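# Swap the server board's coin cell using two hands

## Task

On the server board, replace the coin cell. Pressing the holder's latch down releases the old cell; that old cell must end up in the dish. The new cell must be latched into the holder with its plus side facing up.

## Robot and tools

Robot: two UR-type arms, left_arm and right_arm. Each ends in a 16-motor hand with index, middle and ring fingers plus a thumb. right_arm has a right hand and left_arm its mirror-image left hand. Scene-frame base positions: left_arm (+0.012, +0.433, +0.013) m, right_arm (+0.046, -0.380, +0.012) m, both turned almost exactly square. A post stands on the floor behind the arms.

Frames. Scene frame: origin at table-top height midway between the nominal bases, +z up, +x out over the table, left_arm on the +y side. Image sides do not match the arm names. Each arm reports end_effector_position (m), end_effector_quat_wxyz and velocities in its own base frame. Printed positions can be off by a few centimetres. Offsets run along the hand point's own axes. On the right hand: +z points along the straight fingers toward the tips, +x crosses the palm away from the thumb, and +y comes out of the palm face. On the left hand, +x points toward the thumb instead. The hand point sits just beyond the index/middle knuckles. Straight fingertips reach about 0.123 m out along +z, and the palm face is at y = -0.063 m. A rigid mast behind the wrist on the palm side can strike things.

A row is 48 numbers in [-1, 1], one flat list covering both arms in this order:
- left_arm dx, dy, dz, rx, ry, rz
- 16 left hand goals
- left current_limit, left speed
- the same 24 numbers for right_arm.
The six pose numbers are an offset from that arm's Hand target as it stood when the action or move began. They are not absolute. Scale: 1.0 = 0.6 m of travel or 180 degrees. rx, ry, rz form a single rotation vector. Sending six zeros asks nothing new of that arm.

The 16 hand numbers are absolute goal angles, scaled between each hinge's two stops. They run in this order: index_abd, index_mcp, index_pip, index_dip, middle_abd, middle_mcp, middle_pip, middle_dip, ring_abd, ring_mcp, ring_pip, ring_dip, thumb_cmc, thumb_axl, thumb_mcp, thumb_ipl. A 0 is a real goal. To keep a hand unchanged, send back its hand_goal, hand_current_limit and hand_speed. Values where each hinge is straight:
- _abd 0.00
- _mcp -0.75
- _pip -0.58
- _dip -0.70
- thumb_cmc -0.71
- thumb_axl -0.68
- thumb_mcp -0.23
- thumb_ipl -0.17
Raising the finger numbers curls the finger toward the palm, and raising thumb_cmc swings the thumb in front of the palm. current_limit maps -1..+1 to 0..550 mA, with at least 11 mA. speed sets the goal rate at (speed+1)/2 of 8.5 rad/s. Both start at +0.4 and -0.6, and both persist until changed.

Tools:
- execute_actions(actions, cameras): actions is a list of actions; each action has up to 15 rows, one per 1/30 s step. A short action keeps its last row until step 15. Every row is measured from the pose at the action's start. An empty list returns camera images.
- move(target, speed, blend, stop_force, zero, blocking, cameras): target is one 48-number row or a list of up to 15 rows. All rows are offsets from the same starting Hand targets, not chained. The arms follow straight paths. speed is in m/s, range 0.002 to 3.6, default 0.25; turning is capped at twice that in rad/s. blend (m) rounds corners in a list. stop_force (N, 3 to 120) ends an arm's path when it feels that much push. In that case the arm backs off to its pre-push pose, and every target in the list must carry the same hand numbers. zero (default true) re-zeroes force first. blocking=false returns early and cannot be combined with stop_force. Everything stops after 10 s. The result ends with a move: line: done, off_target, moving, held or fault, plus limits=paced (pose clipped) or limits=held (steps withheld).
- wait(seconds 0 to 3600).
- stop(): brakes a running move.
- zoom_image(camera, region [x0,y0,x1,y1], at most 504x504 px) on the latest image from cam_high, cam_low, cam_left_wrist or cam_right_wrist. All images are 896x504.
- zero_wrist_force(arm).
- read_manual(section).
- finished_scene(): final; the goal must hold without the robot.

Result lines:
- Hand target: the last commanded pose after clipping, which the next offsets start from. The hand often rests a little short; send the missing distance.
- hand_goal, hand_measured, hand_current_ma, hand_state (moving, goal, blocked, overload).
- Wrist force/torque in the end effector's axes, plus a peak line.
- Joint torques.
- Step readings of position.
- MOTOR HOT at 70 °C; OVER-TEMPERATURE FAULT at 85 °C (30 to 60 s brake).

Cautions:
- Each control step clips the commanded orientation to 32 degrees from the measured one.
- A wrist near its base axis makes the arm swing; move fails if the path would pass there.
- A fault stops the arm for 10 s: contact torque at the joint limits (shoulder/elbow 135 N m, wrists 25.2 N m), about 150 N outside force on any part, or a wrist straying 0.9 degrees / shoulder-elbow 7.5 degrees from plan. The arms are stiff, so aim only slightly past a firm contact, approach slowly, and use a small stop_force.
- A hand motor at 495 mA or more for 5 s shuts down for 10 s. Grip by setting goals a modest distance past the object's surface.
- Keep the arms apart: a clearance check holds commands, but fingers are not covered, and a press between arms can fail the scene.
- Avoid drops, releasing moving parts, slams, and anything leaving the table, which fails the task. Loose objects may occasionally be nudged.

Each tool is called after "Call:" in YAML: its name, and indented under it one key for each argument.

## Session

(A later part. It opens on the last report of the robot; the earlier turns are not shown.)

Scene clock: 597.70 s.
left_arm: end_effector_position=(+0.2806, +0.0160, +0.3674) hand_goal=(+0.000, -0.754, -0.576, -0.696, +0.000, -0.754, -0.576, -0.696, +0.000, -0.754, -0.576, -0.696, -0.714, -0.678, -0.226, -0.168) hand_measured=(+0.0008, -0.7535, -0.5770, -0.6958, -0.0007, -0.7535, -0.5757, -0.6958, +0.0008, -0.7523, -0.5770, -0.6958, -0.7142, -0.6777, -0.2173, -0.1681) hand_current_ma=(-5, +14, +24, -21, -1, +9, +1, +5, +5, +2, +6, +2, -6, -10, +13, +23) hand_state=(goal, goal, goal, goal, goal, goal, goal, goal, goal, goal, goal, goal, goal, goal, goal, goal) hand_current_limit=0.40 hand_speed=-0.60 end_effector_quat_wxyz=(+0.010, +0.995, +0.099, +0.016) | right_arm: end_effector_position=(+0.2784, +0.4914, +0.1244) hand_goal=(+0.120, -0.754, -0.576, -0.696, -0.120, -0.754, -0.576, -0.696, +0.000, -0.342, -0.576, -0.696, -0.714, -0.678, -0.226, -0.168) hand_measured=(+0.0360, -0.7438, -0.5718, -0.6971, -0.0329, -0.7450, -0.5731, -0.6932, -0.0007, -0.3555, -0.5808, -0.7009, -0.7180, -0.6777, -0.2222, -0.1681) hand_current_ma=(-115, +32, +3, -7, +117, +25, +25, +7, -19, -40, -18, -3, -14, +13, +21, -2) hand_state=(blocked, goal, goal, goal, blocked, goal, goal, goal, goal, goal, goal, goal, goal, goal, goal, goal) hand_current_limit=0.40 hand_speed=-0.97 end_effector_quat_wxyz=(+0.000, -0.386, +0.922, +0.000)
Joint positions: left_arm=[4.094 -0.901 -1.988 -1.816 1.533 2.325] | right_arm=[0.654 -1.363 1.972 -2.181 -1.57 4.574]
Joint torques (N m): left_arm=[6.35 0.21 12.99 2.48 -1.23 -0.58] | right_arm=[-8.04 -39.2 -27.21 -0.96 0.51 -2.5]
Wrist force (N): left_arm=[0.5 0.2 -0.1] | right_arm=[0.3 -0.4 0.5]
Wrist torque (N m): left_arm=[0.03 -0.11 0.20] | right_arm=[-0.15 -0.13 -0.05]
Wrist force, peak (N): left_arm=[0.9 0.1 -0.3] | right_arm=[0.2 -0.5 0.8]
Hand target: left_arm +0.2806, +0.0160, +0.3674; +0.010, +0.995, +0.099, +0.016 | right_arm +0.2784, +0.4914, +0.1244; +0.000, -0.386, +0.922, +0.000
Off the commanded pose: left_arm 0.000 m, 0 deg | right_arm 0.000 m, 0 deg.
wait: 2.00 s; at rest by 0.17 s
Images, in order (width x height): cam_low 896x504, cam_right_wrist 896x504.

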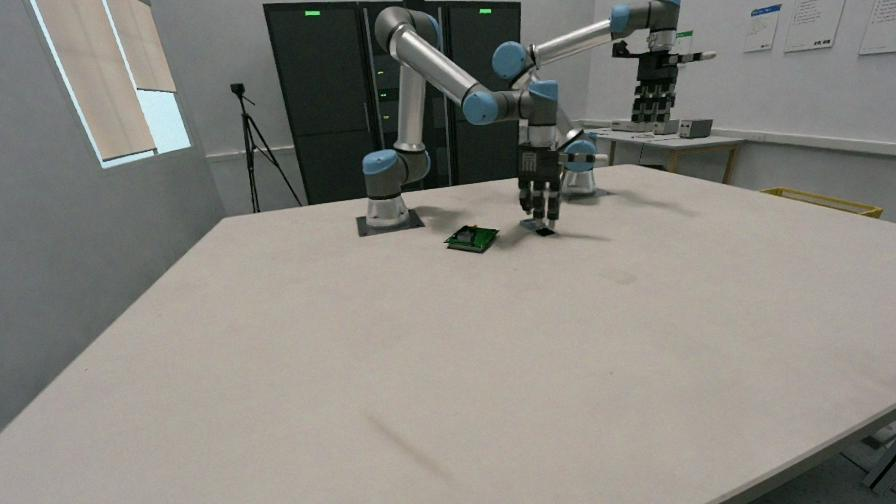

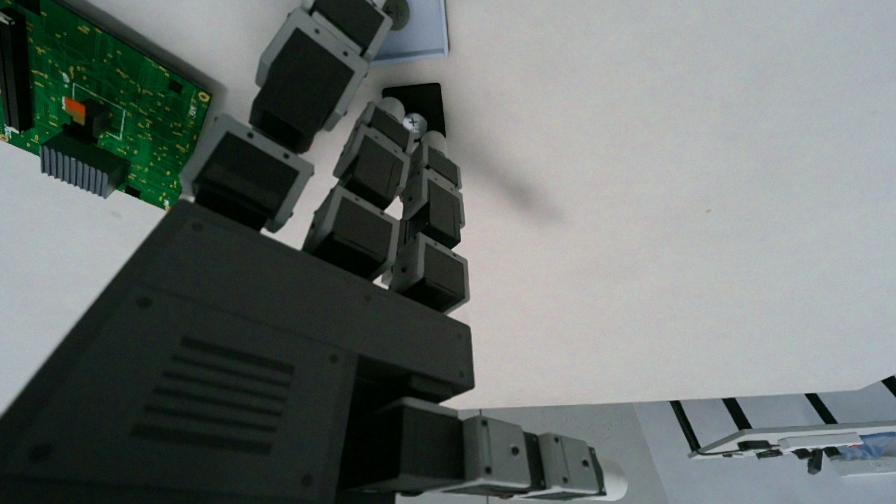

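Call:
move:
  target: [0,0,0,0,0,0, 0.000,-0.754,-0.576,-0.696,0.000,-0.754,-0.576,-0.696,0.000,-0.754,-0.576,-0.696,-0.714,-0.678,-0.226,-0.168,0.4,-0.6, 0,0,-0.09,0,0,0, 0.13,-0.754,-0.576,-0.696,-0.13,-0.754,-0.576,-0.696,0.000,-0.342,-0.576,-0.696,-0.714,-0.678,-0.226,-0.168,0.4,-0.97]
  speed: 0.03
  cameras: ["cam_right_wrist","cam_low"]

Call:
zoom_image:
  camera: "cam_right_wrist"
  region: [370, 80, 460, 160]

Call:
zoom_image:
  camera: "cam_low"
  region: [530, 195, 562, 235]

Scene clock: 605.17 s.
left_arm: end_effector_position=(+0.2806, +0.0160, +0.3674) hand_goal=(+0.000, -0.754, -0.576, -0.696, +0.000, -0.754, -0.576, -0.696, +0.000, -0.754, -0.576, -0.696, -0.714, -0.678, -0.226, -0.168) hand_measured=(-0.0007, -0.7535, -0.5770, -0.6971, -0.0007, -0.7535, -0.5770, -0.6958, +0.0008, -0.7535, -0.5770, -0.6958, -0.7142, -0.6777, -0.2183, -0.1672) hand_current_ma=(-7, +3, -6, +1, -20, +0, -8, +11, +5, +21, -6, +4, +2, -7, -5, +4) hand_state=(goal, goal, goal, goal, goal, goal, goal, goal, goal, goal, goal, goal, goal, goal, goal, goal) hand_current_limit=0.40 hand_speed=-0.60 end_effector_quat_wxyz=(+0.010, +0.995, +0.099, +0.016) | right_arm: end_effector_position=(+0.2784, +0.4914, +0.1786) hand_goal=(+0.130, -0.754, -0.576, -0.696, -0.130, -0.754, -0.576, -0.696, +0.000, -0.342, -0.576, -0.696, -0.714, -0.678, -0.226, -0.168) hand_measured=(+0.0345, -0.7426, -0.5731, -0.6958, -0.0329, -0.7438, -0.5731, -0.6932, +0.0008, -0.3567, -0.5808, -0.7009, -0.7180, -0.6767, -0.2212, -0.1672) hand_current_ma=(-147, +23, -8, +0, +152, +19, +16, +10, -10, -35, -12, -9, +3, +5, +16, +0) hand_state=(blocked, goal, goal, goal, blocked, goal, goal, goal, goal, goal, goal, goal, goal, goal, goal, goal) hand_current_limit=0.40 hand_speed=-0.97 end_effector_quat_wxyz=(+0.000, -0.386, +0.922, +0.000) end_effector_velocity=(+0.001, +0.000, -0.002) end_effector_angular_velocity=(+0.002, -0.003, -0.001)
Joint positions: left_arm=[4.094 -0.901 -1.988 -1.816 1.533 2.325] | right_arm=[0.654 -1.433 1.896 -2.035 -1.57 4.573]
Joint velocities: left_arm=[within noise] | right_arm=[0 0.003 0.004 -0.01 0 0.001]
Joint torques (N m): left_arm=[6.29 0 12.92 2.5 -1.21 -0.66] | right_arm=[-8.88 -23.08 -15.27 -4.45 1.32 -2.77]
Wrist force (N): left_arm=[0.6 0.3 -0.4] | right_arm=[0.4 -0.4 0.3]
Wrist torque (N m): left_arm=[0.08 -0.12 0.20] | right_arm=[-0.13 -0.14 -0.04]
Wrist force, peak (N): left_arm=[0.8 0.6 -0.1] | right_arm=[0.6 -0.5 0.7]
Hand target: left_arm +0.2806, +0.0160, +0.3674; +0.010, +0.995, +0.099, +0.016 | right_arm +0.2784, +0.4914, +0.1784; +0.000, -0.386, +0.922, +0.000
Off the commanded pose: left_arm 0.000 m, 0 deg | right_arm 0.000 m, 0 deg.
move: done
Images, in order (width x height): cam_low 896x504, cam_right_wrist 896x504.

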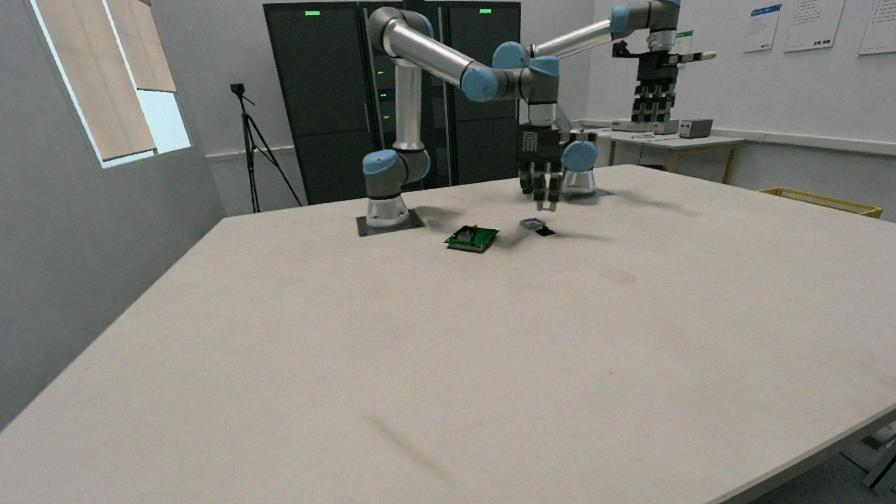

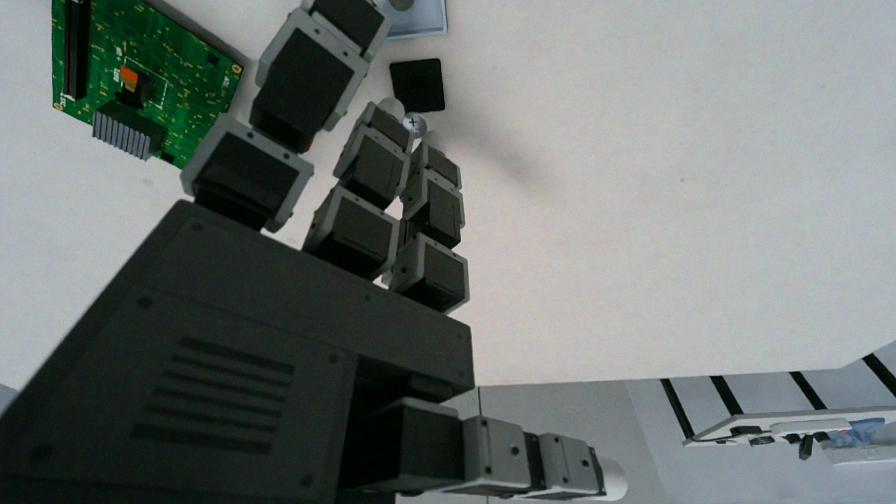

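Scaled by 5.600 from the camera's image (finer frame: 1280x720).

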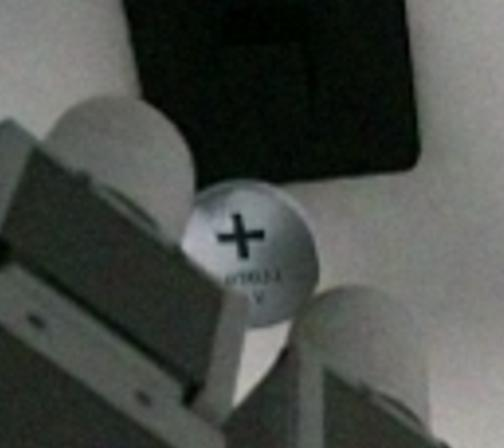

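Scaled by 12.600 from the camera's image (finer frame: 1280x720).

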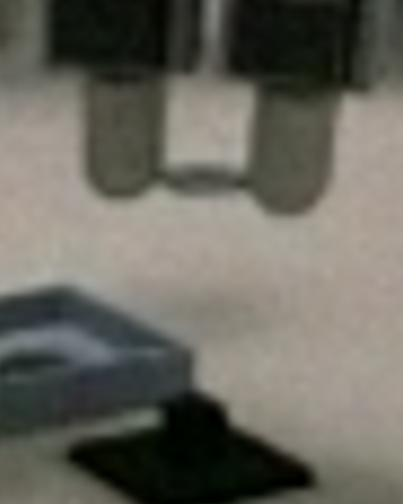

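Call:
move:
  target: [0,0,0,0,0,0, 0.000,-0.754,-0.576,-0.696,0.000,-0.754,-0.576,-0.696,0.000,-0.754,-0.576,-0.696,-0.714,-0.678,-0.226,-0.168,0.4,-0.6, 0.2995,-0.3072,-0.0317,-0.1222,0,0, 0.13,-0.754,-0.576,-0.696,-0.13,-0.754,-0.576,-0.696,0.000,-0.342,-0.576,-0.696,-0.714,-0.678,-0.226,-0.168,0.4,-0.97]
  speed: 0.1
  cameras: ["cam_right_wrist","cam_low","cam_high"]

Call:
zoom_image:
  camera: "cam_right_wrist"
  region: [370, 60, 470, 160]

Call:
zoom_image:
  camera: "cam_low"
  region: [440, 195, 510, 255]

Scene clock: 649.87 s.
left_arm: end_effector_position=(+0.2806, +0.0160, +0.3674) hand_goal=(+0.000, -0.754, -0.576, -0.696, +0.000, -0.754, -0.576, -0.696, +0.000, -0.754, -0.576, -0.696, -0.714, -0.678, -0.226, -0.168) hand_measured=(-0.0007, -0.7535, -0.5770, -0.6958, -0.0007, -0.7535, -0.5770, -0.6958, -0.0007, -0.7535, -0.5770, -0.6958, -0.7142, -0.6777, -0.2173, -0.1672) hand_current_ma=(-13, +6, +26, -8, -4, -1, -14, -10, -15, -2, -7, -2, +15, +2, -3, +20) hand_state=(goal, goal, goal, goal, goal, goal, goal, goal, goal, goal, goal, goal, goal, goal, goal, goal) hand_current_limit=0.40 hand_speed=-0.60 end_effector_quat_wxyz=(+0.010, +0.995, +0.099, +0.016) | right_arm: end_effector_position=(+0.2835, +0.2341, +0.1972) hand_goal=(+0.130, -0.754, -0.576, -0.696, -0.130, -0.754, -0.576, -0.696, +0.000, -0.342, -0.576, -0.696, -0.714, -0.678, -0.226, -0.168) hand_measured=(+0.0345, -0.7547, -0.5782, -0.6983, -0.0329, -0.7559, -0.5821, -0.6932, +0.0052, -0.3567, -0.5808, -0.7009, -0.7192, -0.6777, -0.2212, -0.1681) hand_current_ma=(-140, -7, -13, -7, +145, -12, -5, +8, -6, -44, -10, -6, -8, +14, +12, -3) hand_state=(blocked, goal, goal, goal, blocked, goal, goal, goal, goal, goal, goal, goal, goal, goal, goal, goal) hand_current_limit=0.40 hand_speed=-0.97 end_effector_quat_wxyz=(-0.073, -0.379, +0.906, +0.176)
Joint positions: left_arm=[4.094 -0.901 -1.988 -1.816 1.533 2.325] | right_arm=[-0.082 -1.74 2.199 -1.729 -1.328 3.801]
Joint torques (N m): left_arm=[5.84 0.79 12.56 2.52 -1.22 -0.76] | right_arm=[-7.55 -6.9 -28.41 -1.05 -2.1 -1.59]
Wrist force (N): left_arm=[0.5 0.1 -0.2] | right_arm=[0.0 0.1 0.5]
Wrist torque (N m): left_arm=[0.04 -0.11 0.20] | right_arm=[-0.23 -0.07 -0.15]
Wrist force, peak (N): left_arm=[0.9 0.3 -0.2] | right_arm=[1.0 -1.0 0.6]
Hand target: left_arm +0.2806, +0.0160, +0.3674; +0.010, +0.995, +0.099, +0.016 | right_arm +0.2836, +0.2340, +0.1972; -0.073, -0.379, +0.905, +0.176
Off the commanded pose: left_arm 0.000 m, 0 deg | right_arm 0.000 m, 0 deg.
move: done
Images, in order (width x height): cam_high 896x504, cam_low 896x504, cam_right_wrist 896x504.

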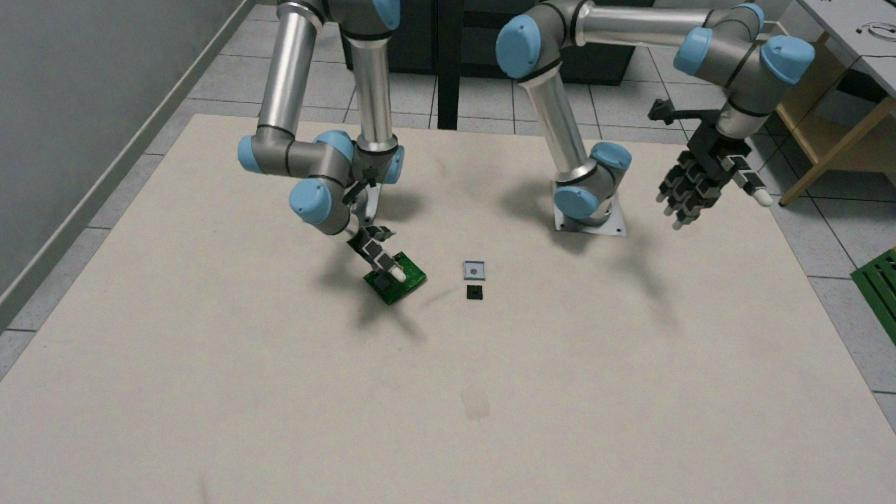

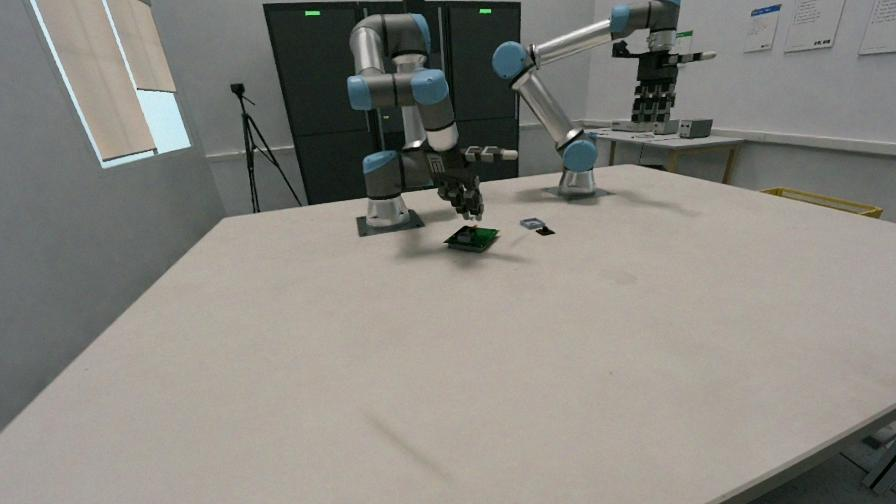

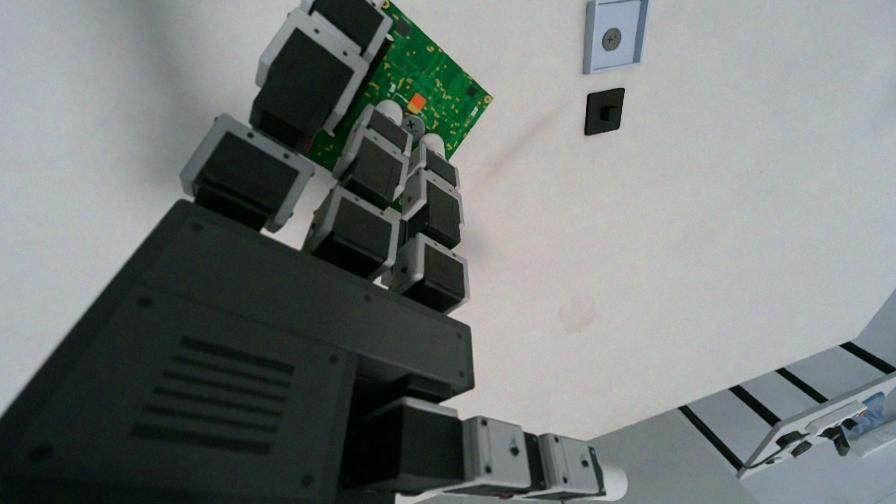

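Scaled by 5.040 from the camera's image (finer frame: 1280x720).

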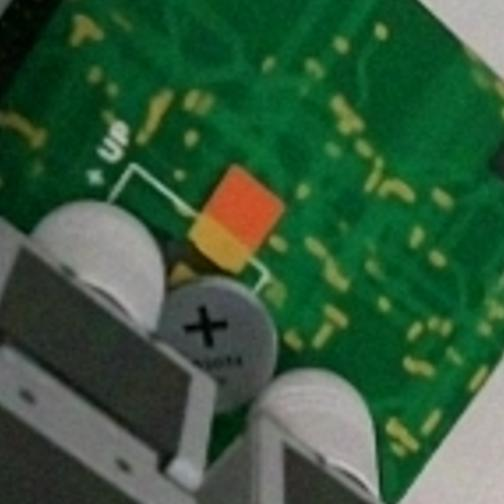

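Scaled by 7.200 from the camera's image (finer frame: 1280x720).

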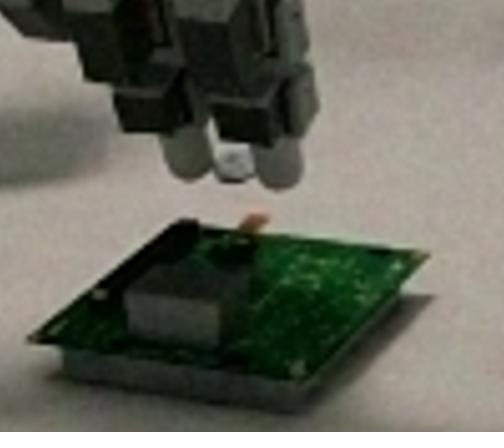

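Call:
move:
  target: [0,0,0,0,0,0, 0.000,-0.754,-0.576,-0.696,0.000,-0.754,-0.576,-0.696,0.000,-0.754,-0.576,-0.696,-0.714,-0.678,-0.226,-0.168,0.4,-0.6, 0,-0.011,0.0305,0,0,0, 0.13,-0.754,-0.576,-0.696,-0.13,-0.754,-0.576,-0.696,0.000,-0.342,-0.576,-0.696,-0.714,-0.678,-0.226,-0.168,0.4,-0.97]
  speed: 0.03
  cameras: ["cam_right_wrist","cam_low","cam_high"]

Call:
zoom_image:
  camera: "cam_right_wrist"
  region: [370, 60, 470, 160]

Call:
zoom_image:
  camera: "cam_low"
  region: [455, 205, 495, 245]

Scene clock: 671.33 s.
left_arm: end_effector_position=(+0.2806, +0.0160, +0.3674) hand_goal=(+0.000, -0.754, -0.576, -0.696, +0.000, -0.754, -0.576, -0.696, +0.000, -0.754, -0.576, -0.696, -0.714, -0.678, -0.226, -0.168) hand_measured=(+0.0008, -0.7535, -0.5770, -0.6958, +0.0008, -0.7535, -0.5770, -0.6958, -0.0007, -0.7523, -0.5770, -0.6958, -0.7142, -0.6777, -0.2173, -0.1681) hand_current_ma=(-5, +24, -1, -8, -12, +7, -9, -11, +1, -10, +3, -6, +7, -21, +6, -9) hand_state=(goal, goal, goal, goal, goal, goal, goal, goal, goal, goal, goal, goal, goal, goal, goal, goal) hand_current_limit=0.40 hand_speed=-0.60 end_effector_quat_wxyz=(+0.010, +0.995, +0.099, +0.016) | right_arm: end_effector_position=(+0.2830, +0.2346, +0.1777) hand_goal=(+0.130, -0.754, -0.576, -0.696, -0.130, -0.754, -0.576, -0.696, +0.000, -0.342, -0.576, -0.696, -0.714, -0.678, -0.226, -0.168) hand_measured=(+0.0345, -0.7547, -0.5795, -0.6983, -0.0329, -0.7547, -0.5821, -0.6932, +0.0037, -0.3567, -0.5808, -0.7009, -0.7180, -0.6777, -0.2222, -0.1681) hand_current_ma=(-131, -7, -21, +7, +128, +3, +11, +6, -20, -27, -23, -13, -7, +27, +17, -8) hand_state=(blocked, goal, goal, goal, blocked, goal, goal, goal, goal, goal, goal, goal, goal, goal, goal, goal) hand_current_limit=0.40 hand_speed=-0.97 end_effector_quat_wxyz=(-0.074, -0.379, +0.905, +0.176) end_effector_velocity=(+0.000, +0.000, +0.001) end_effector_angular_velocity=(+0.000, +0.001, -0.001)
Joint positions: left_arm=[4.094 -0.901 -1.988 -1.816 1.533 2.325] | right_arm=[-0.081 -1.714 2.234 -1.791 -1.327 3.802]
Joint velocities: left_arm=[within noise] | right_arm=[0 -0.002 -0.002 0.005 0 0.001]
Joint torques (N m): left_arm=[5.87 0.09 12.94 2.43 -1.07 -0.72] | right_arm=[9.37 -23.18 -27.36 0.01 3.82 2.03]
Wrist force (N): left_arm=[0.5 0.2 0.0] | right_arm=[0.1 -0.2 0.7]
Wrist torque (N m): left_arm=[0.04 -0.10 0.19] | right_arm=[-0.29 -0.09 -0.15]
Wrist force, peak (N): left_arm=[0.7 0.0 -0.6] | right_arm=[0.2 0.2 1.0]
Hand target: left_arm +0.2806, +0.0160, +0.3674; +0.010, +0.995, +0.099, +0.016 | right_arm +0.2830, +0.2345, +0.1778; -0.073, -0.379, +0.905, +0.176
Off the commanded pose: left_arm 0.000 m, 0 deg | right_arm 0.000 m, 0 deg.
move: done
Images, in order (width x height): cam_high 896x504, cam_low 896x504, cam_right_wrist 896x504.

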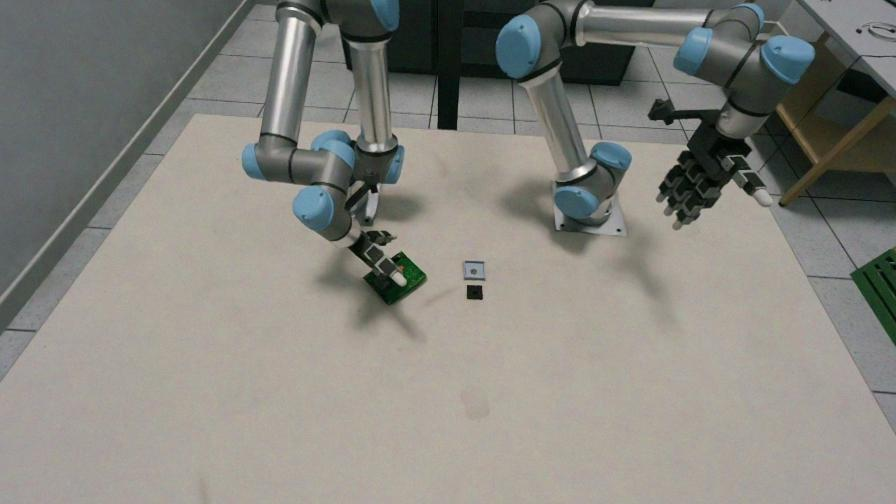

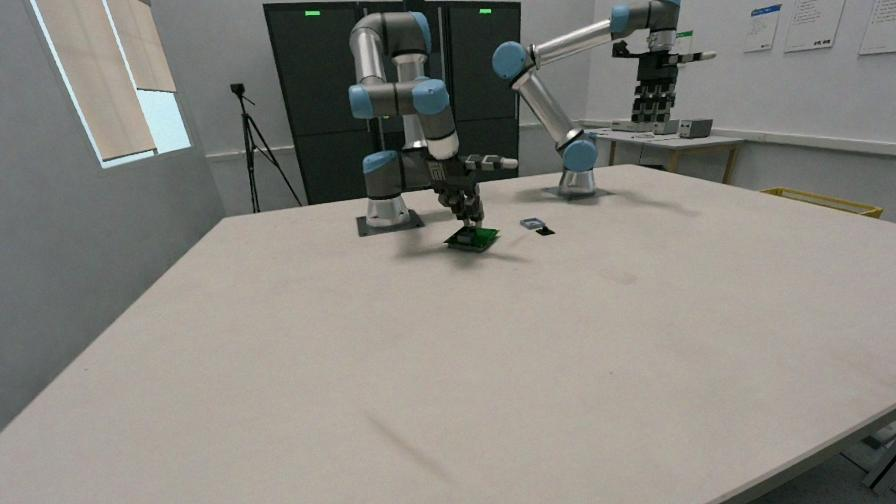

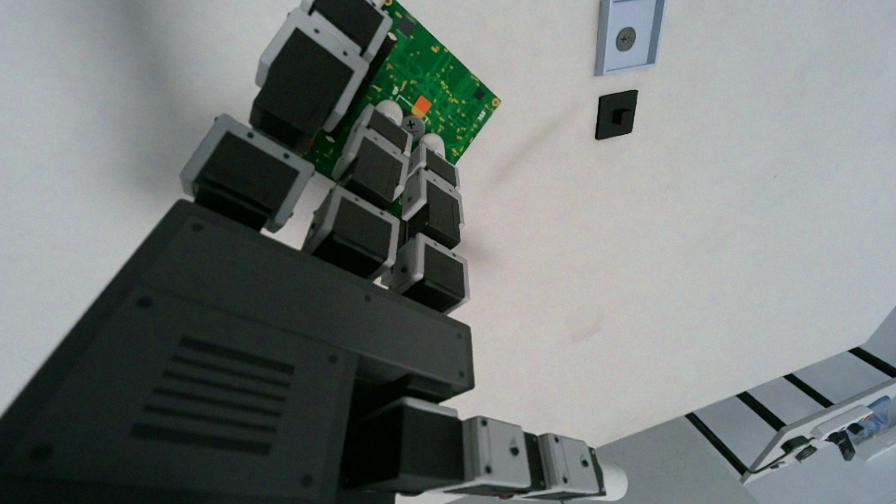

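Scaled by 5.040 from the camera's image (finer frame: 1280x720).

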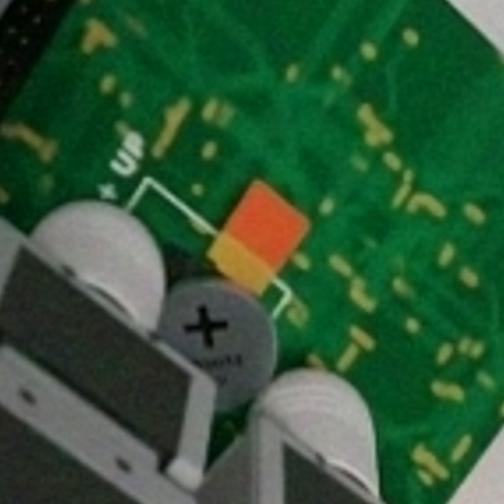

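Scaled by 12.600 from the camera's image (finer frame: 1280x720).

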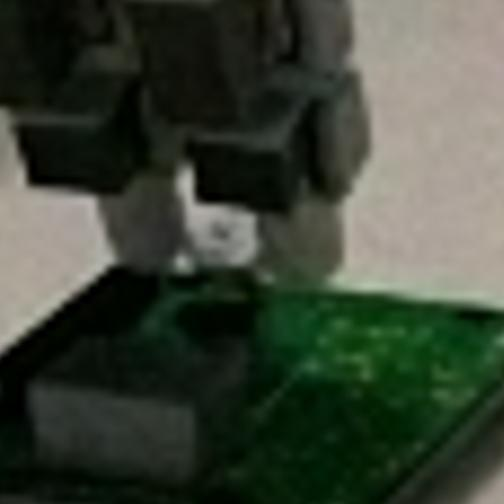

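Call:
move:
  target: [0,0,0,0,0,0, 0.000,-0.754,-0.576,-0.696,0.000,-0.754,-0.576,-0.696,0.000,-0.754,-0.576,-0.696,-0.714,-0.678,-0.226,-0.168,0.4,-0.6, 0,-0.0066,0.0162,0,0,0, 0.13,-0.754,-0.576,-0.696,-0.13,-0.754,-0.576,-0.696,0.000,-0.342,-0.576,-0.696,-0.714,-0.678,-0.226,-0.168,0.4,-0.97]
  speed: 0.01
  stop_force: 3
  cameras: ["cam_right_wrist","cam_low","cam_high"]

Call:
zoom_image:
  camera: "cam_right_wrist"
  region: [370, 60, 470, 160]

Call:
zoom_image:
  camera: "cam_low"
  region: [455, 205, 495, 245]

Scene clock: 691.10 s.
left_arm: end_effector_position=(+0.2806, +0.0160, +0.3674) hand_goal=(+0.000, -0.754, -0.576, -0.696, +0.000, -0.754, -0.576, -0.696, +0.000, -0.754, -0.576, -0.696, -0.714, -0.678, -0.226, -0.168) hand_measured=(+0.0008, -0.7535, -0.5770, -0.6958, +0.0008, -0.7535, -0.5770, -0.6958, +0.0008, -0.7535, -0.5770, -0.6958, -0.7142, -0.6777, -0.2173, -0.1681) hand_current_ma=(-2, +2, +6, +8, -11, +18, -14, -3, -9, +0, -4, -8, +0, -9, -11, +20) hand_state=(goal, goal, goal, goal, goal, goal, goal, goal, goal, goal, goal, goal, goal, goal, goal, goal) hand_current_limit=0.40 hand_speed=-0.60 end_effector_quat_wxyz=(+0.010, +0.995, +0.099, +0.016) | right_arm: end_effector_position=(+0.2831, +0.2345, +0.1673) hand_goal=(+0.130, -0.754, -0.576, -0.696, -0.130, -0.754, -0.576, -0.696, +0.000, -0.342, -0.576, -0.696, -0.714, -0.678, -0.226, -0.168) hand_measured=(+0.0345, -0.7547, -0.5782, -0.6971, -0.0329, -0.7559, -0.5795, -0.6932, +0.0037, -0.3567, -0.5821, -0.7009, -0.7180, -0.6777, -0.2212, -0.1681) hand_current_ma=(-133, +6, -10, -14, +141, -8, +8, +25, +3, -32, -17, -3, -2, +7, +12, -14) hand_state=(blocked, goal, goal, goal, blocked, goal, goal, goal, goal, goal, goal, goal, goal, goal, goal, goal) hand_current_limit=0.40 hand_speed=-0.97 end_effector_quat_wxyz=(-0.073, -0.379, +0.905, +0.176)
Joint positions: left_arm=[4.094 -0.901 -1.988 -1.816 1.533 2.325] | right_arm=[-0.081 -1.698 2.252 -1.824 -1.327 3.802]
Joint torques (N m): left_arm=[5.84 0.14 12.92 2.4 -1.14 -0.91] | right_arm=[-7.79 -25.11 -27.45 0.07 0.63 -2.43]
Wrist force (N): left_arm=[0.3 0.2 0.0] | right_arm=[-0.2 0.0 -0.3]
Wrist torque (N m): left_arm=[0.03 -0.08 0.18] | right_arm=[-0.20 -0.06 -0.16]
Wrist force, peak (N): left_arm=[0.8 0.2 -0.4] | right_arm=[0.1 -0.1 1.2]
Hand target: left_arm +0.2806, +0.0160, +0.3674; +0.010, +0.995, +0.099, +0.016 | right_arm +0.2831, +0.2345, +0.1673; -0.073, -0.379, +0.905, +0.176
Off the commanded pose: left_arm 0.000 m, 0 deg | right_arm 0.000 m, 0 deg.
move: done
Images, in order (width x height): cam_high 896x504, cam_low 896x504, cam_right_wrist 896x504.

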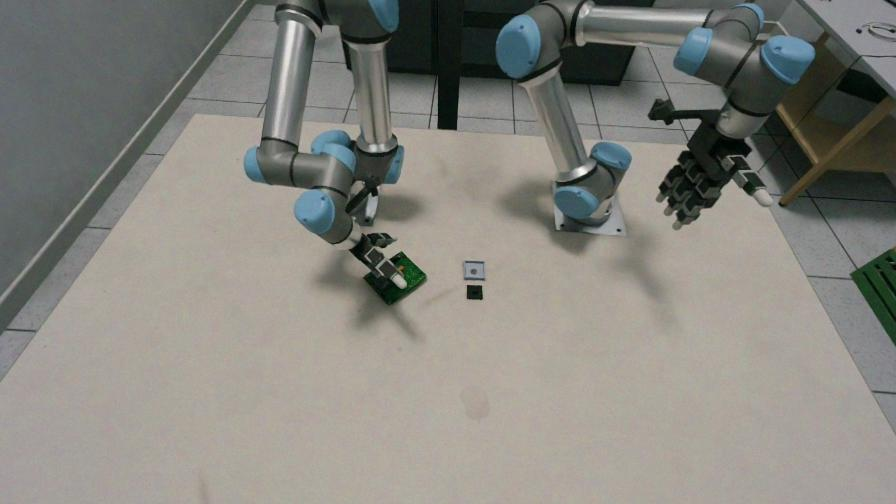

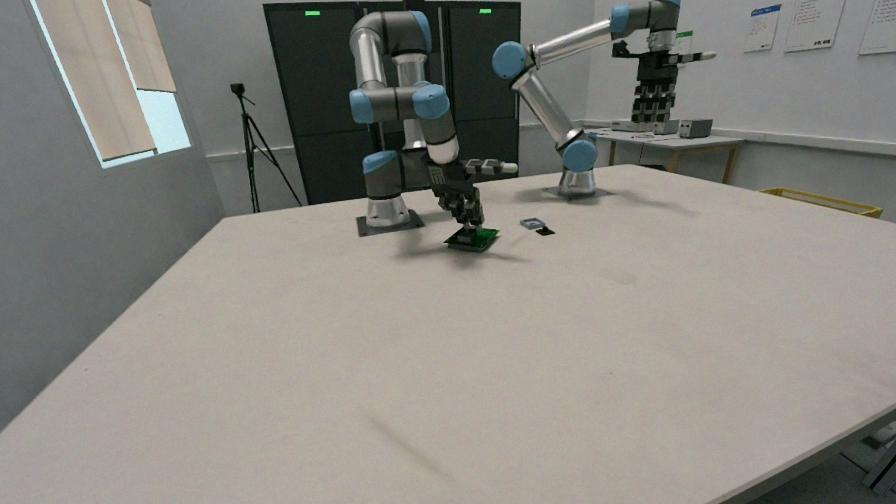

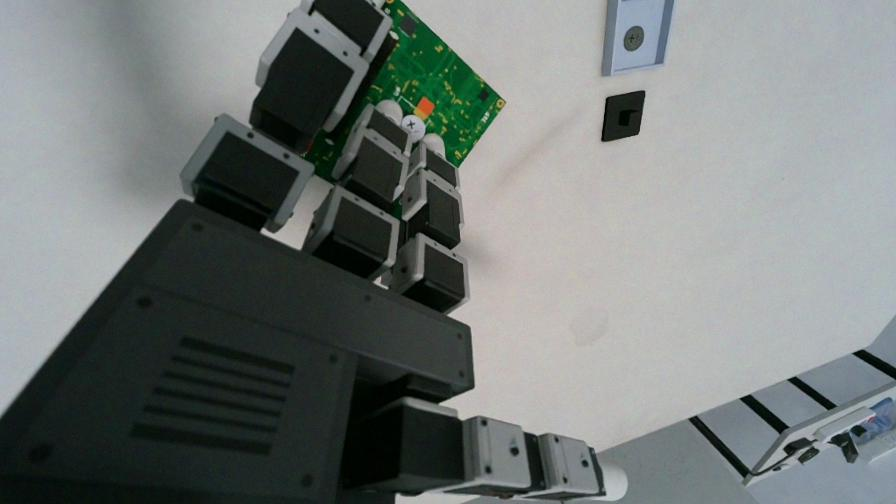

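Scaled by 5.040 from the camera's image (finer frame: 1280x720).

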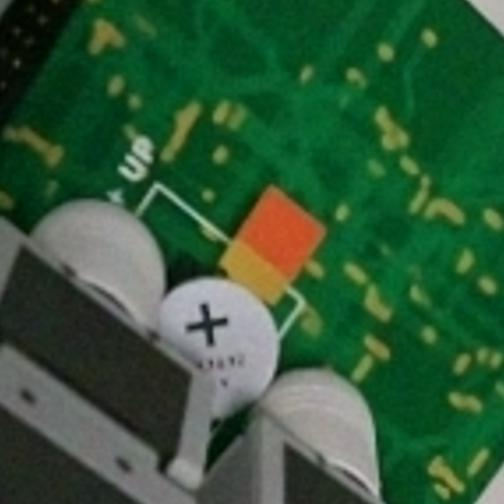

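Scaled by 12.600 from the camera's image (finer frame: 1280x720).

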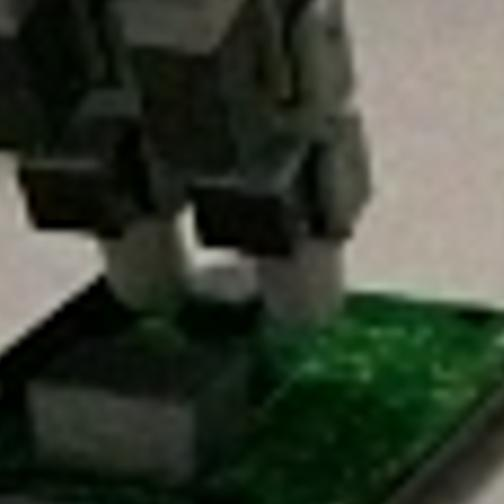

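Call:
move:
  target: [0,0,0,0,0,0, 0.000,-0.754,-0.576,-0.696,0.000,-0.754,-0.576,-0.696,0.000,-0.754,-0.576,-0.696,-0.714,-0.678,-0.226,-0.168,0.4,-0.6, 0,-0.006,0.0,0,0,0, 0.13,-0.754,-0.576,-0.696,-0.13,-0.754,-0.576,-0.696,0.000,-0.342,-0.576,-0.696,-0.714,-0.678,-0.226,-0.168,0.4,-0.97]
  speed: 0.005
  stop_force: 3
  cameras: ["cam_right_wrist","cam_low","cam_high"]

Call:
zoom_image:
  camera: "cam_right_wrist"
  region: [370, 60, 470, 160]

Call:
zoom_image:
  camera: "cam_low"
  region: [455, 205, 495, 245]

Scene clock: 698.90 s.
left_arm: end_effector_position=(+0.2806, +0.0160, +0.3674) hand_goal=(+0.000, -0.754, -0.576, -0.696, +0.000, -0.754, -0.576, -0.696, +0.000, -0.754, -0.576, -0.696, -0.714, -0.678, -0.226, -0.168) hand_measured=(+0.0008, -0.7535, -0.5770, -0.6958, -0.0007, -0.7535, -0.5770, -0.6958, +0.0008, -0.7535, -0.5770, -0.6958, -0.7142, -0.6767, -0.2183, -0.1681) hand_current_ma=(+27, +2, +2, +19, +3, -1, +2, -4, +3, -6, -3, +10, -8, +0, -3, +8) hand_state=(goal, goal, goal, goal, goal, goal, goal, goal, goal, goal, goal, goal, goal, goal, goal, goal) hand_current_limit=0.40 hand_speed=-0.60 end_effector_quat_wxyz=(+0.010, +0.995, +0.099, +0.016) | right_arm: end_effector_position=(+0.2855, +0.2322, +0.1659) hand_goal=(+0.130, -0.754, -0.576, -0.696, -0.130, -0.754, -0.576, -0.696, +0.000, -0.342, -0.576, -0.696, -0.714, -0.678, -0.226, -0.168) hand_measured=(+0.0360, -0.7414, -0.5693, -0.6945, -0.0329, -0.7414, -0.5693, -0.6920, +0.0052, -0.3555, -0.5808, -0.7009, -0.7192, -0.6767, -0.2212, -0.1681) hand_current_ma=(-137, +29, +10, -7, +127, +15, +20, +10, -14, -28, -15, -3, -15, +7, +21, -4) hand_state=(blocked, goal, goal, goal, blocked, goal, goal, goal, goal, goal, goal, goal, goal, goal, goal, goal) hand_current_limit=0.40 hand_speed=-0.97 end_effector_quat_wxyz=(-0.073, -0.379, +0.905, +0.176)
Joint positions: left_arm=[4.094 -0.901 -1.988 -1.816 1.533 2.325] | right_arm=[-0.087 -1.691 2.25 -1.828 -1.329 3.796]
Joint torques (N m): left_arm=[5.91 -0.15 13.22 2.47 -1.23 -1.01] | right_arm=[5.96 -23.03 -23.13 -1.95 -1.27 0.64]
Wrist force (N): left_arm=[0.8 0.0 0.0] | right_arm=[0.2 1.5 0.3]
Wrist torque (N m): left_arm=[0.02 -0.14 0.23] | right_arm=[-0.24 -0.08 0.08]
Wrist force, peak (N): left_arm=[0.8 0.2 -0.2] | right_arm=[0.3 1.5 0.7]
Hand target: left_arm +0.2806, +0.0160, +0.3674; +0.010, +0.995, +0.099, +0.016 | right_arm +0.2854, +0.2322, +0.1659; -0.073, -0.379, +0.905, +0.176
Off the commanded pose: left_arm 0.000 m, 0 deg | right_arm 0.000 m, 0 deg.
move: done
Images, in order (width x height): cam_high 896x504, cam_low 896x504, cam_right_wrist 896x504.

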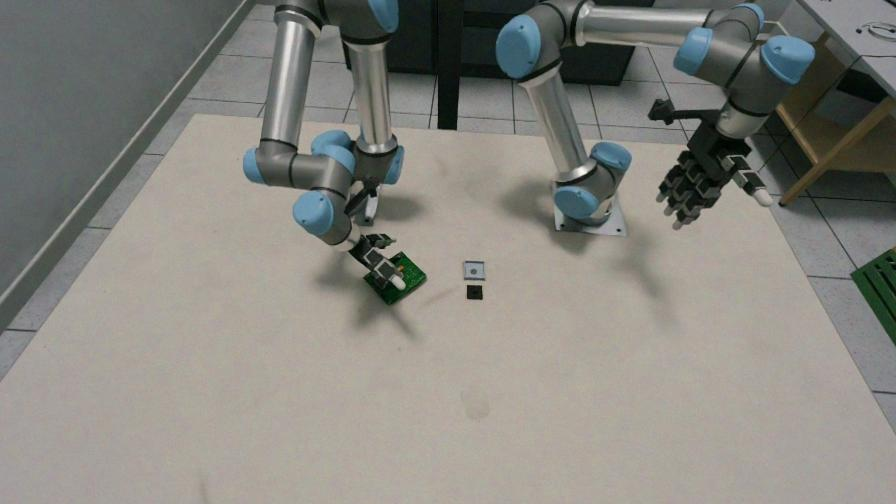

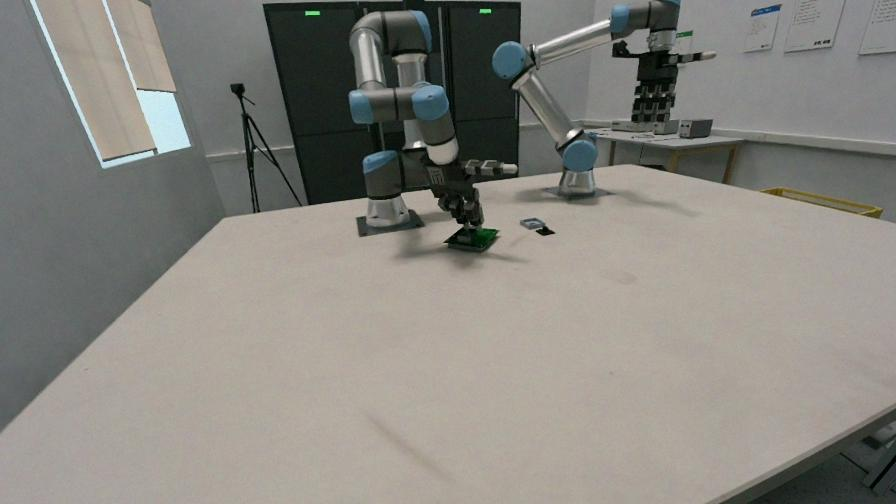

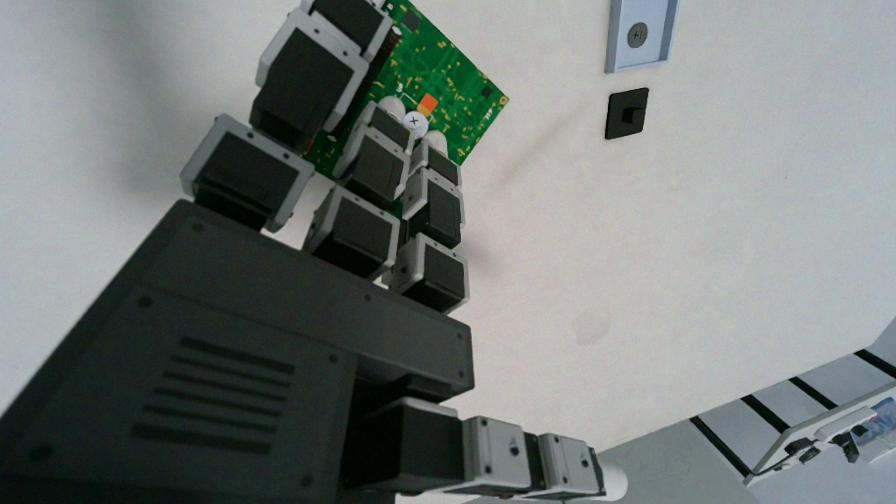

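Scaled by 5.040 from the camera's image (finer frame: 1280x720).

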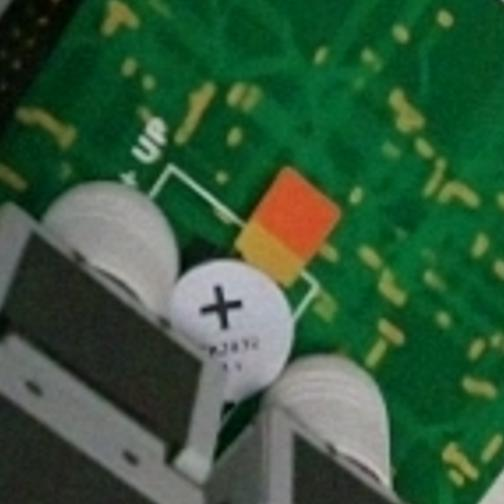

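Scaled by 12.600 from the camera's image (finer frame: 1280x720).

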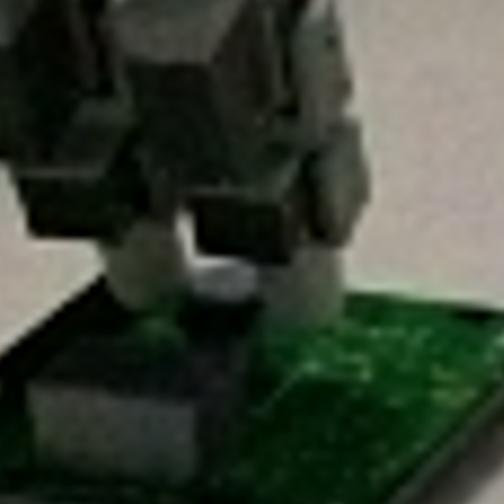

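Call:
move:
  target: [0,0,0,0,0,0, 0.000,-0.754,-0.576,-0.696,0.000,-0.754,-0.576,-0.696,0.000,-0.754,-0.576,-0.696,-0.714,-0.678,-0.226,-0.168,0.4,-0.6, 0.001,0.005,0.0,0,0,0, 0.13,-0.754,-0.576,-0.696,-0.13,-0.754,-0.576,-0.696,0.000,-0.342,-0.576,-0.696,-0.714,-0.678,-0.226,-0.168,0.4,-0.97]
  speed: 0.01

Call:
move:
  target: [0,0,0,0,0,0, 0.000,-0.754,-0.576,-0.696,0.000,-0.754,-0.576,-0.696,0.000,-0.754,-0.576,-0.696,-0.714,-0.678,-0.226,-0.168,0.4,-0.6, 0,-0.0019,0.0046,0,0,0, 0.13,-0.754,-0.576,-0.696,-0.13,-0.754,-0.576,-0.696,0.000,-0.342,-0.576,-0.696,-0.714,-0.678,-0.226,-0.168,0.4,-0.97]
  speed: 0.003
  stop_force: 3
  cameras: ["cam_right_wrist"]

Call:
zoom_image:
  camera: "cam_right_wrist"
  region: [370, 60, 470, 160]

Scene clock: 733.73 s.
left_arm: end_effector_position=(+0.2806, +0.0160, +0.3674) hand_goal=(+0.000, -0.754, -0.576, -0.696, +0.000, -0.754, -0.576, -0.696, +0.000, -0.754, -0.576, -0.696, -0.714, -0.678, -0.226, -0.168) hand_measured=(-0.0007, -0.7535, -0.5770, -0.6958, -0.0007, -0.7535, -0.5770, -0.6971, -0.0007, -0.7535, -0.5770, -0.6958, -0.7142, -0.6777, -0.2173, -0.1672) hand_current_ma=(-9, +0, +8, +7, -20, +4, -28, -8, +2, -1, -14, -10, +11, -6, +16, -10) hand_state=(goal, goal, goal, goal, goal, goal, goal, goal, goal, goal, goal, goal, goal, goal, goal, goal) hand_current_limit=0.40 hand_speed=-0.60 end_effector_quat_wxyz=(+0.010, +0.995, +0.099, +0.016) | right_arm: end_effector_position=(+0.2830, +0.2338, +0.1671) hand_goal=(+0.130, -0.754, -0.576, -0.696, -0.130, -0.754, -0.576, -0.696, +0.000, -0.342, -0.576, -0.696, -0.714, -0.678, -0.226, -0.168) hand_measured=(+0.0345, -0.7547, -0.5770, -0.6996, -0.0329, -0.7523, -0.5770, -0.6920, +0.0037, -0.3567, -0.5808, -0.7009, -0.7180, -0.6777, -0.2212, -0.1681) hand_current_ma=(-135, -8, +13, -20, +137, -5, +11, +10, +4, -21, -24, +1, -11, +2, +11, +2) hand_state=(blocked, goal, goal, goal, blocked, goal, goal, goal, goal, goal, goal, goal, goal, goal, goal, goal) hand_current_limit=0.40 hand_speed=-0.97 end_effector_quat_wxyz=(-0.073, -0.379, +0.905, +0.176)
Joint positions: left_arm=[4.094 -0.901 -1.988 -1.816 1.533 2.325] | right_arm=[-0.083 -1.698 2.253 -1.824 -1.328 3.8]
Joint torques (N m): left_arm=[5.09 0.41 12.59 2.37 -1.12 -0.97] | right_arm=[1.56 -10.92 -17.44 -1.09 3.36 1.41]
Wrist force (N): left_arm=[0.6 0.1 -0.2] | right_arm=[0.1 -0.3 0.9]
Wrist torque (N m): left_arm=[0.04 -0.12 0.21] | right_arm=[-0.32 -0.09 -0.15]
Wrist force, peak (N): left_arm=[0.9 0.0 -0.4] | right_arm=[0.5 1.6 0.8]
Hand target: left_arm +0.2806, +0.0160, +0.3674; +0.010, +0.995, +0.099, +0.016 | right_arm +0.2830, +0.2337, +0.1671; -0.073, -0.379, +0.905, +0.176
Off the commanded pose: left_arm 0.000 m, 0 deg | right_arm 0.000 m, 0 deg.
move: done

Scene clock: 735.30 s.
left_arm: end_effector_position=(+0.2806, +0.0160, +0.3674) hand_goal=(+0.000, -0.754, -0.576, -0.696, +0.000, -0.754, -0.576, -0.696, +0.000, -0.754, -0.576, -0.696, -0.714, -0.678, -0.226, -0.168) hand_measured=(+0.0008, -0.7535, -0.5770, -0.6958, +0.0008, -0.7535, -0.5770, -0.6958, +0.0008, -0.7535, -0.5757, -0.6958, -0.7142, -0.6777, -0.2173, -0.1681) hand_current_ma=(-1, +1, +20, +12, -14, +18, -3, -5, +10, +4, -8, -1, +1, -14, +1, +16) hand_state=(goal, goal, goal, goal, goal, goal, goal, goal, goal, goal, goal, goal, goal, goal, goal, goal) hand_current_limit=0.40 hand_speed=-0.60 end_effector_quat_wxyz=(+0.010, +0.995, +0.099, +0.016) | right_arm: end_effector_position=(+0.2830, +0.2337, +0.1641) hand_goal=(+0.130, -0.754, -0.576, -0.696, -0.130, -0.754, -0.576, -0.696, +0.000, -0.342, -0.576, -0.696, -0.714, -0.678, -0.226, -0.168) hand_measured=(+0.0345, -0.7547, -0.5757, -0.6945, -0.0329, -0.7523, -0.5693, -0.6932, +0.0052, -0.3567, -0.5808, -0.7022, -0.7180, -0.6777, -0.2212, -0.1681) hand_current_ma=(-153, -3, -1, +2, +145, +3, +20, +11, +8, -37, -19, -13, -5, +8, +11, -12) hand_state=(blocked, goal, goal, goal, blocked, goal, goal, goal, goal, goal, goal, goal, goal, goal, goal, goal) hand_current_limit=0.40 hand_speed=-0.97 end_effector_quat_wxyz=(-0.073, -0.379, +0.905, +0.176)
Joint positions: left_arm=[4.094 -0.901 -1.988 -1.816 1.533 2.325] | right_arm=[-0.083 -1.693 2.258 -1.834 -1.328 3.799]
Joint torques (N m): left_arm=[5.58 -0.25 12.94 2.49 -1.24 -0.96] | right_arm=[-7.95 -18.52 -21.57 -0.34 -1.65 -2.87]
Wrist force (N): left_arm=[0.5 0.2 0.0] | right_arm=[0.2 0.2 -0.4]
Wrist torque (N m): left_arm=[0.02 -0.09 0.19] | right_arm=[-0.18 -0.07 -0.12]
Wrist force, peak (N): left_arm=[0.8 0.3 -0.3] | right_arm=[0.5 -0.2 -0.9]
Hand target: left_arm +0.2806, +0.0160, +0.3674; +0.010, +0.995, +0.099, +0.016 | right_arm +0.2831, +0.2337, +0.1641; -0.073, -0.379, +0.905, +0.176
Off the commanded pose: left_arm 0.000 m, 0 deg | right_arm 0.000 m, 0 deg.
move: done

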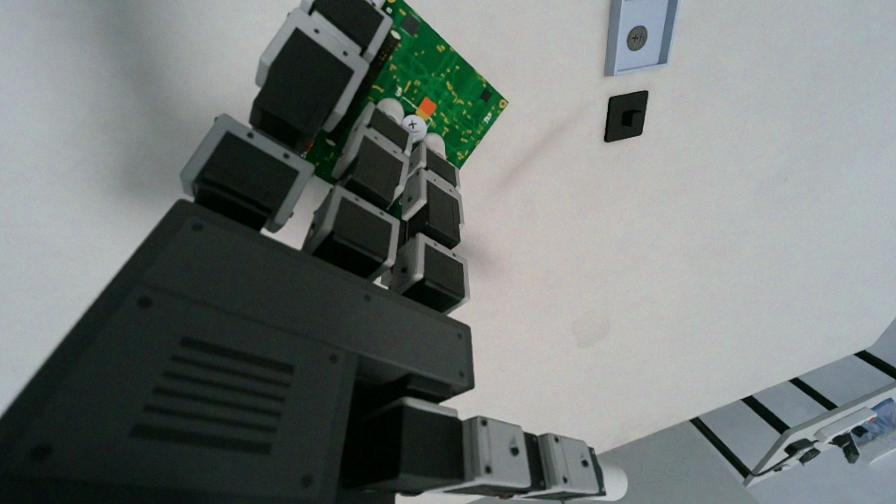

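Scaled by 5.040 from the camera's image (finer frame: 1280x720).

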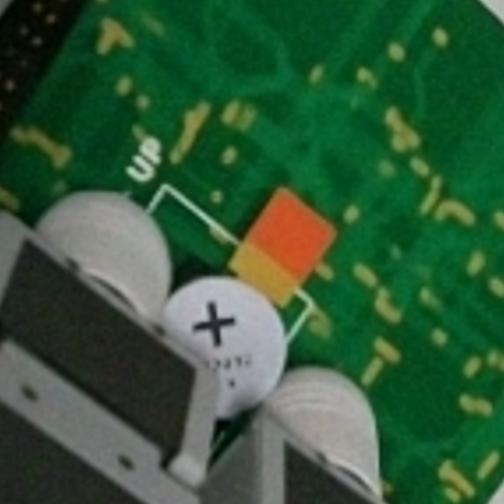

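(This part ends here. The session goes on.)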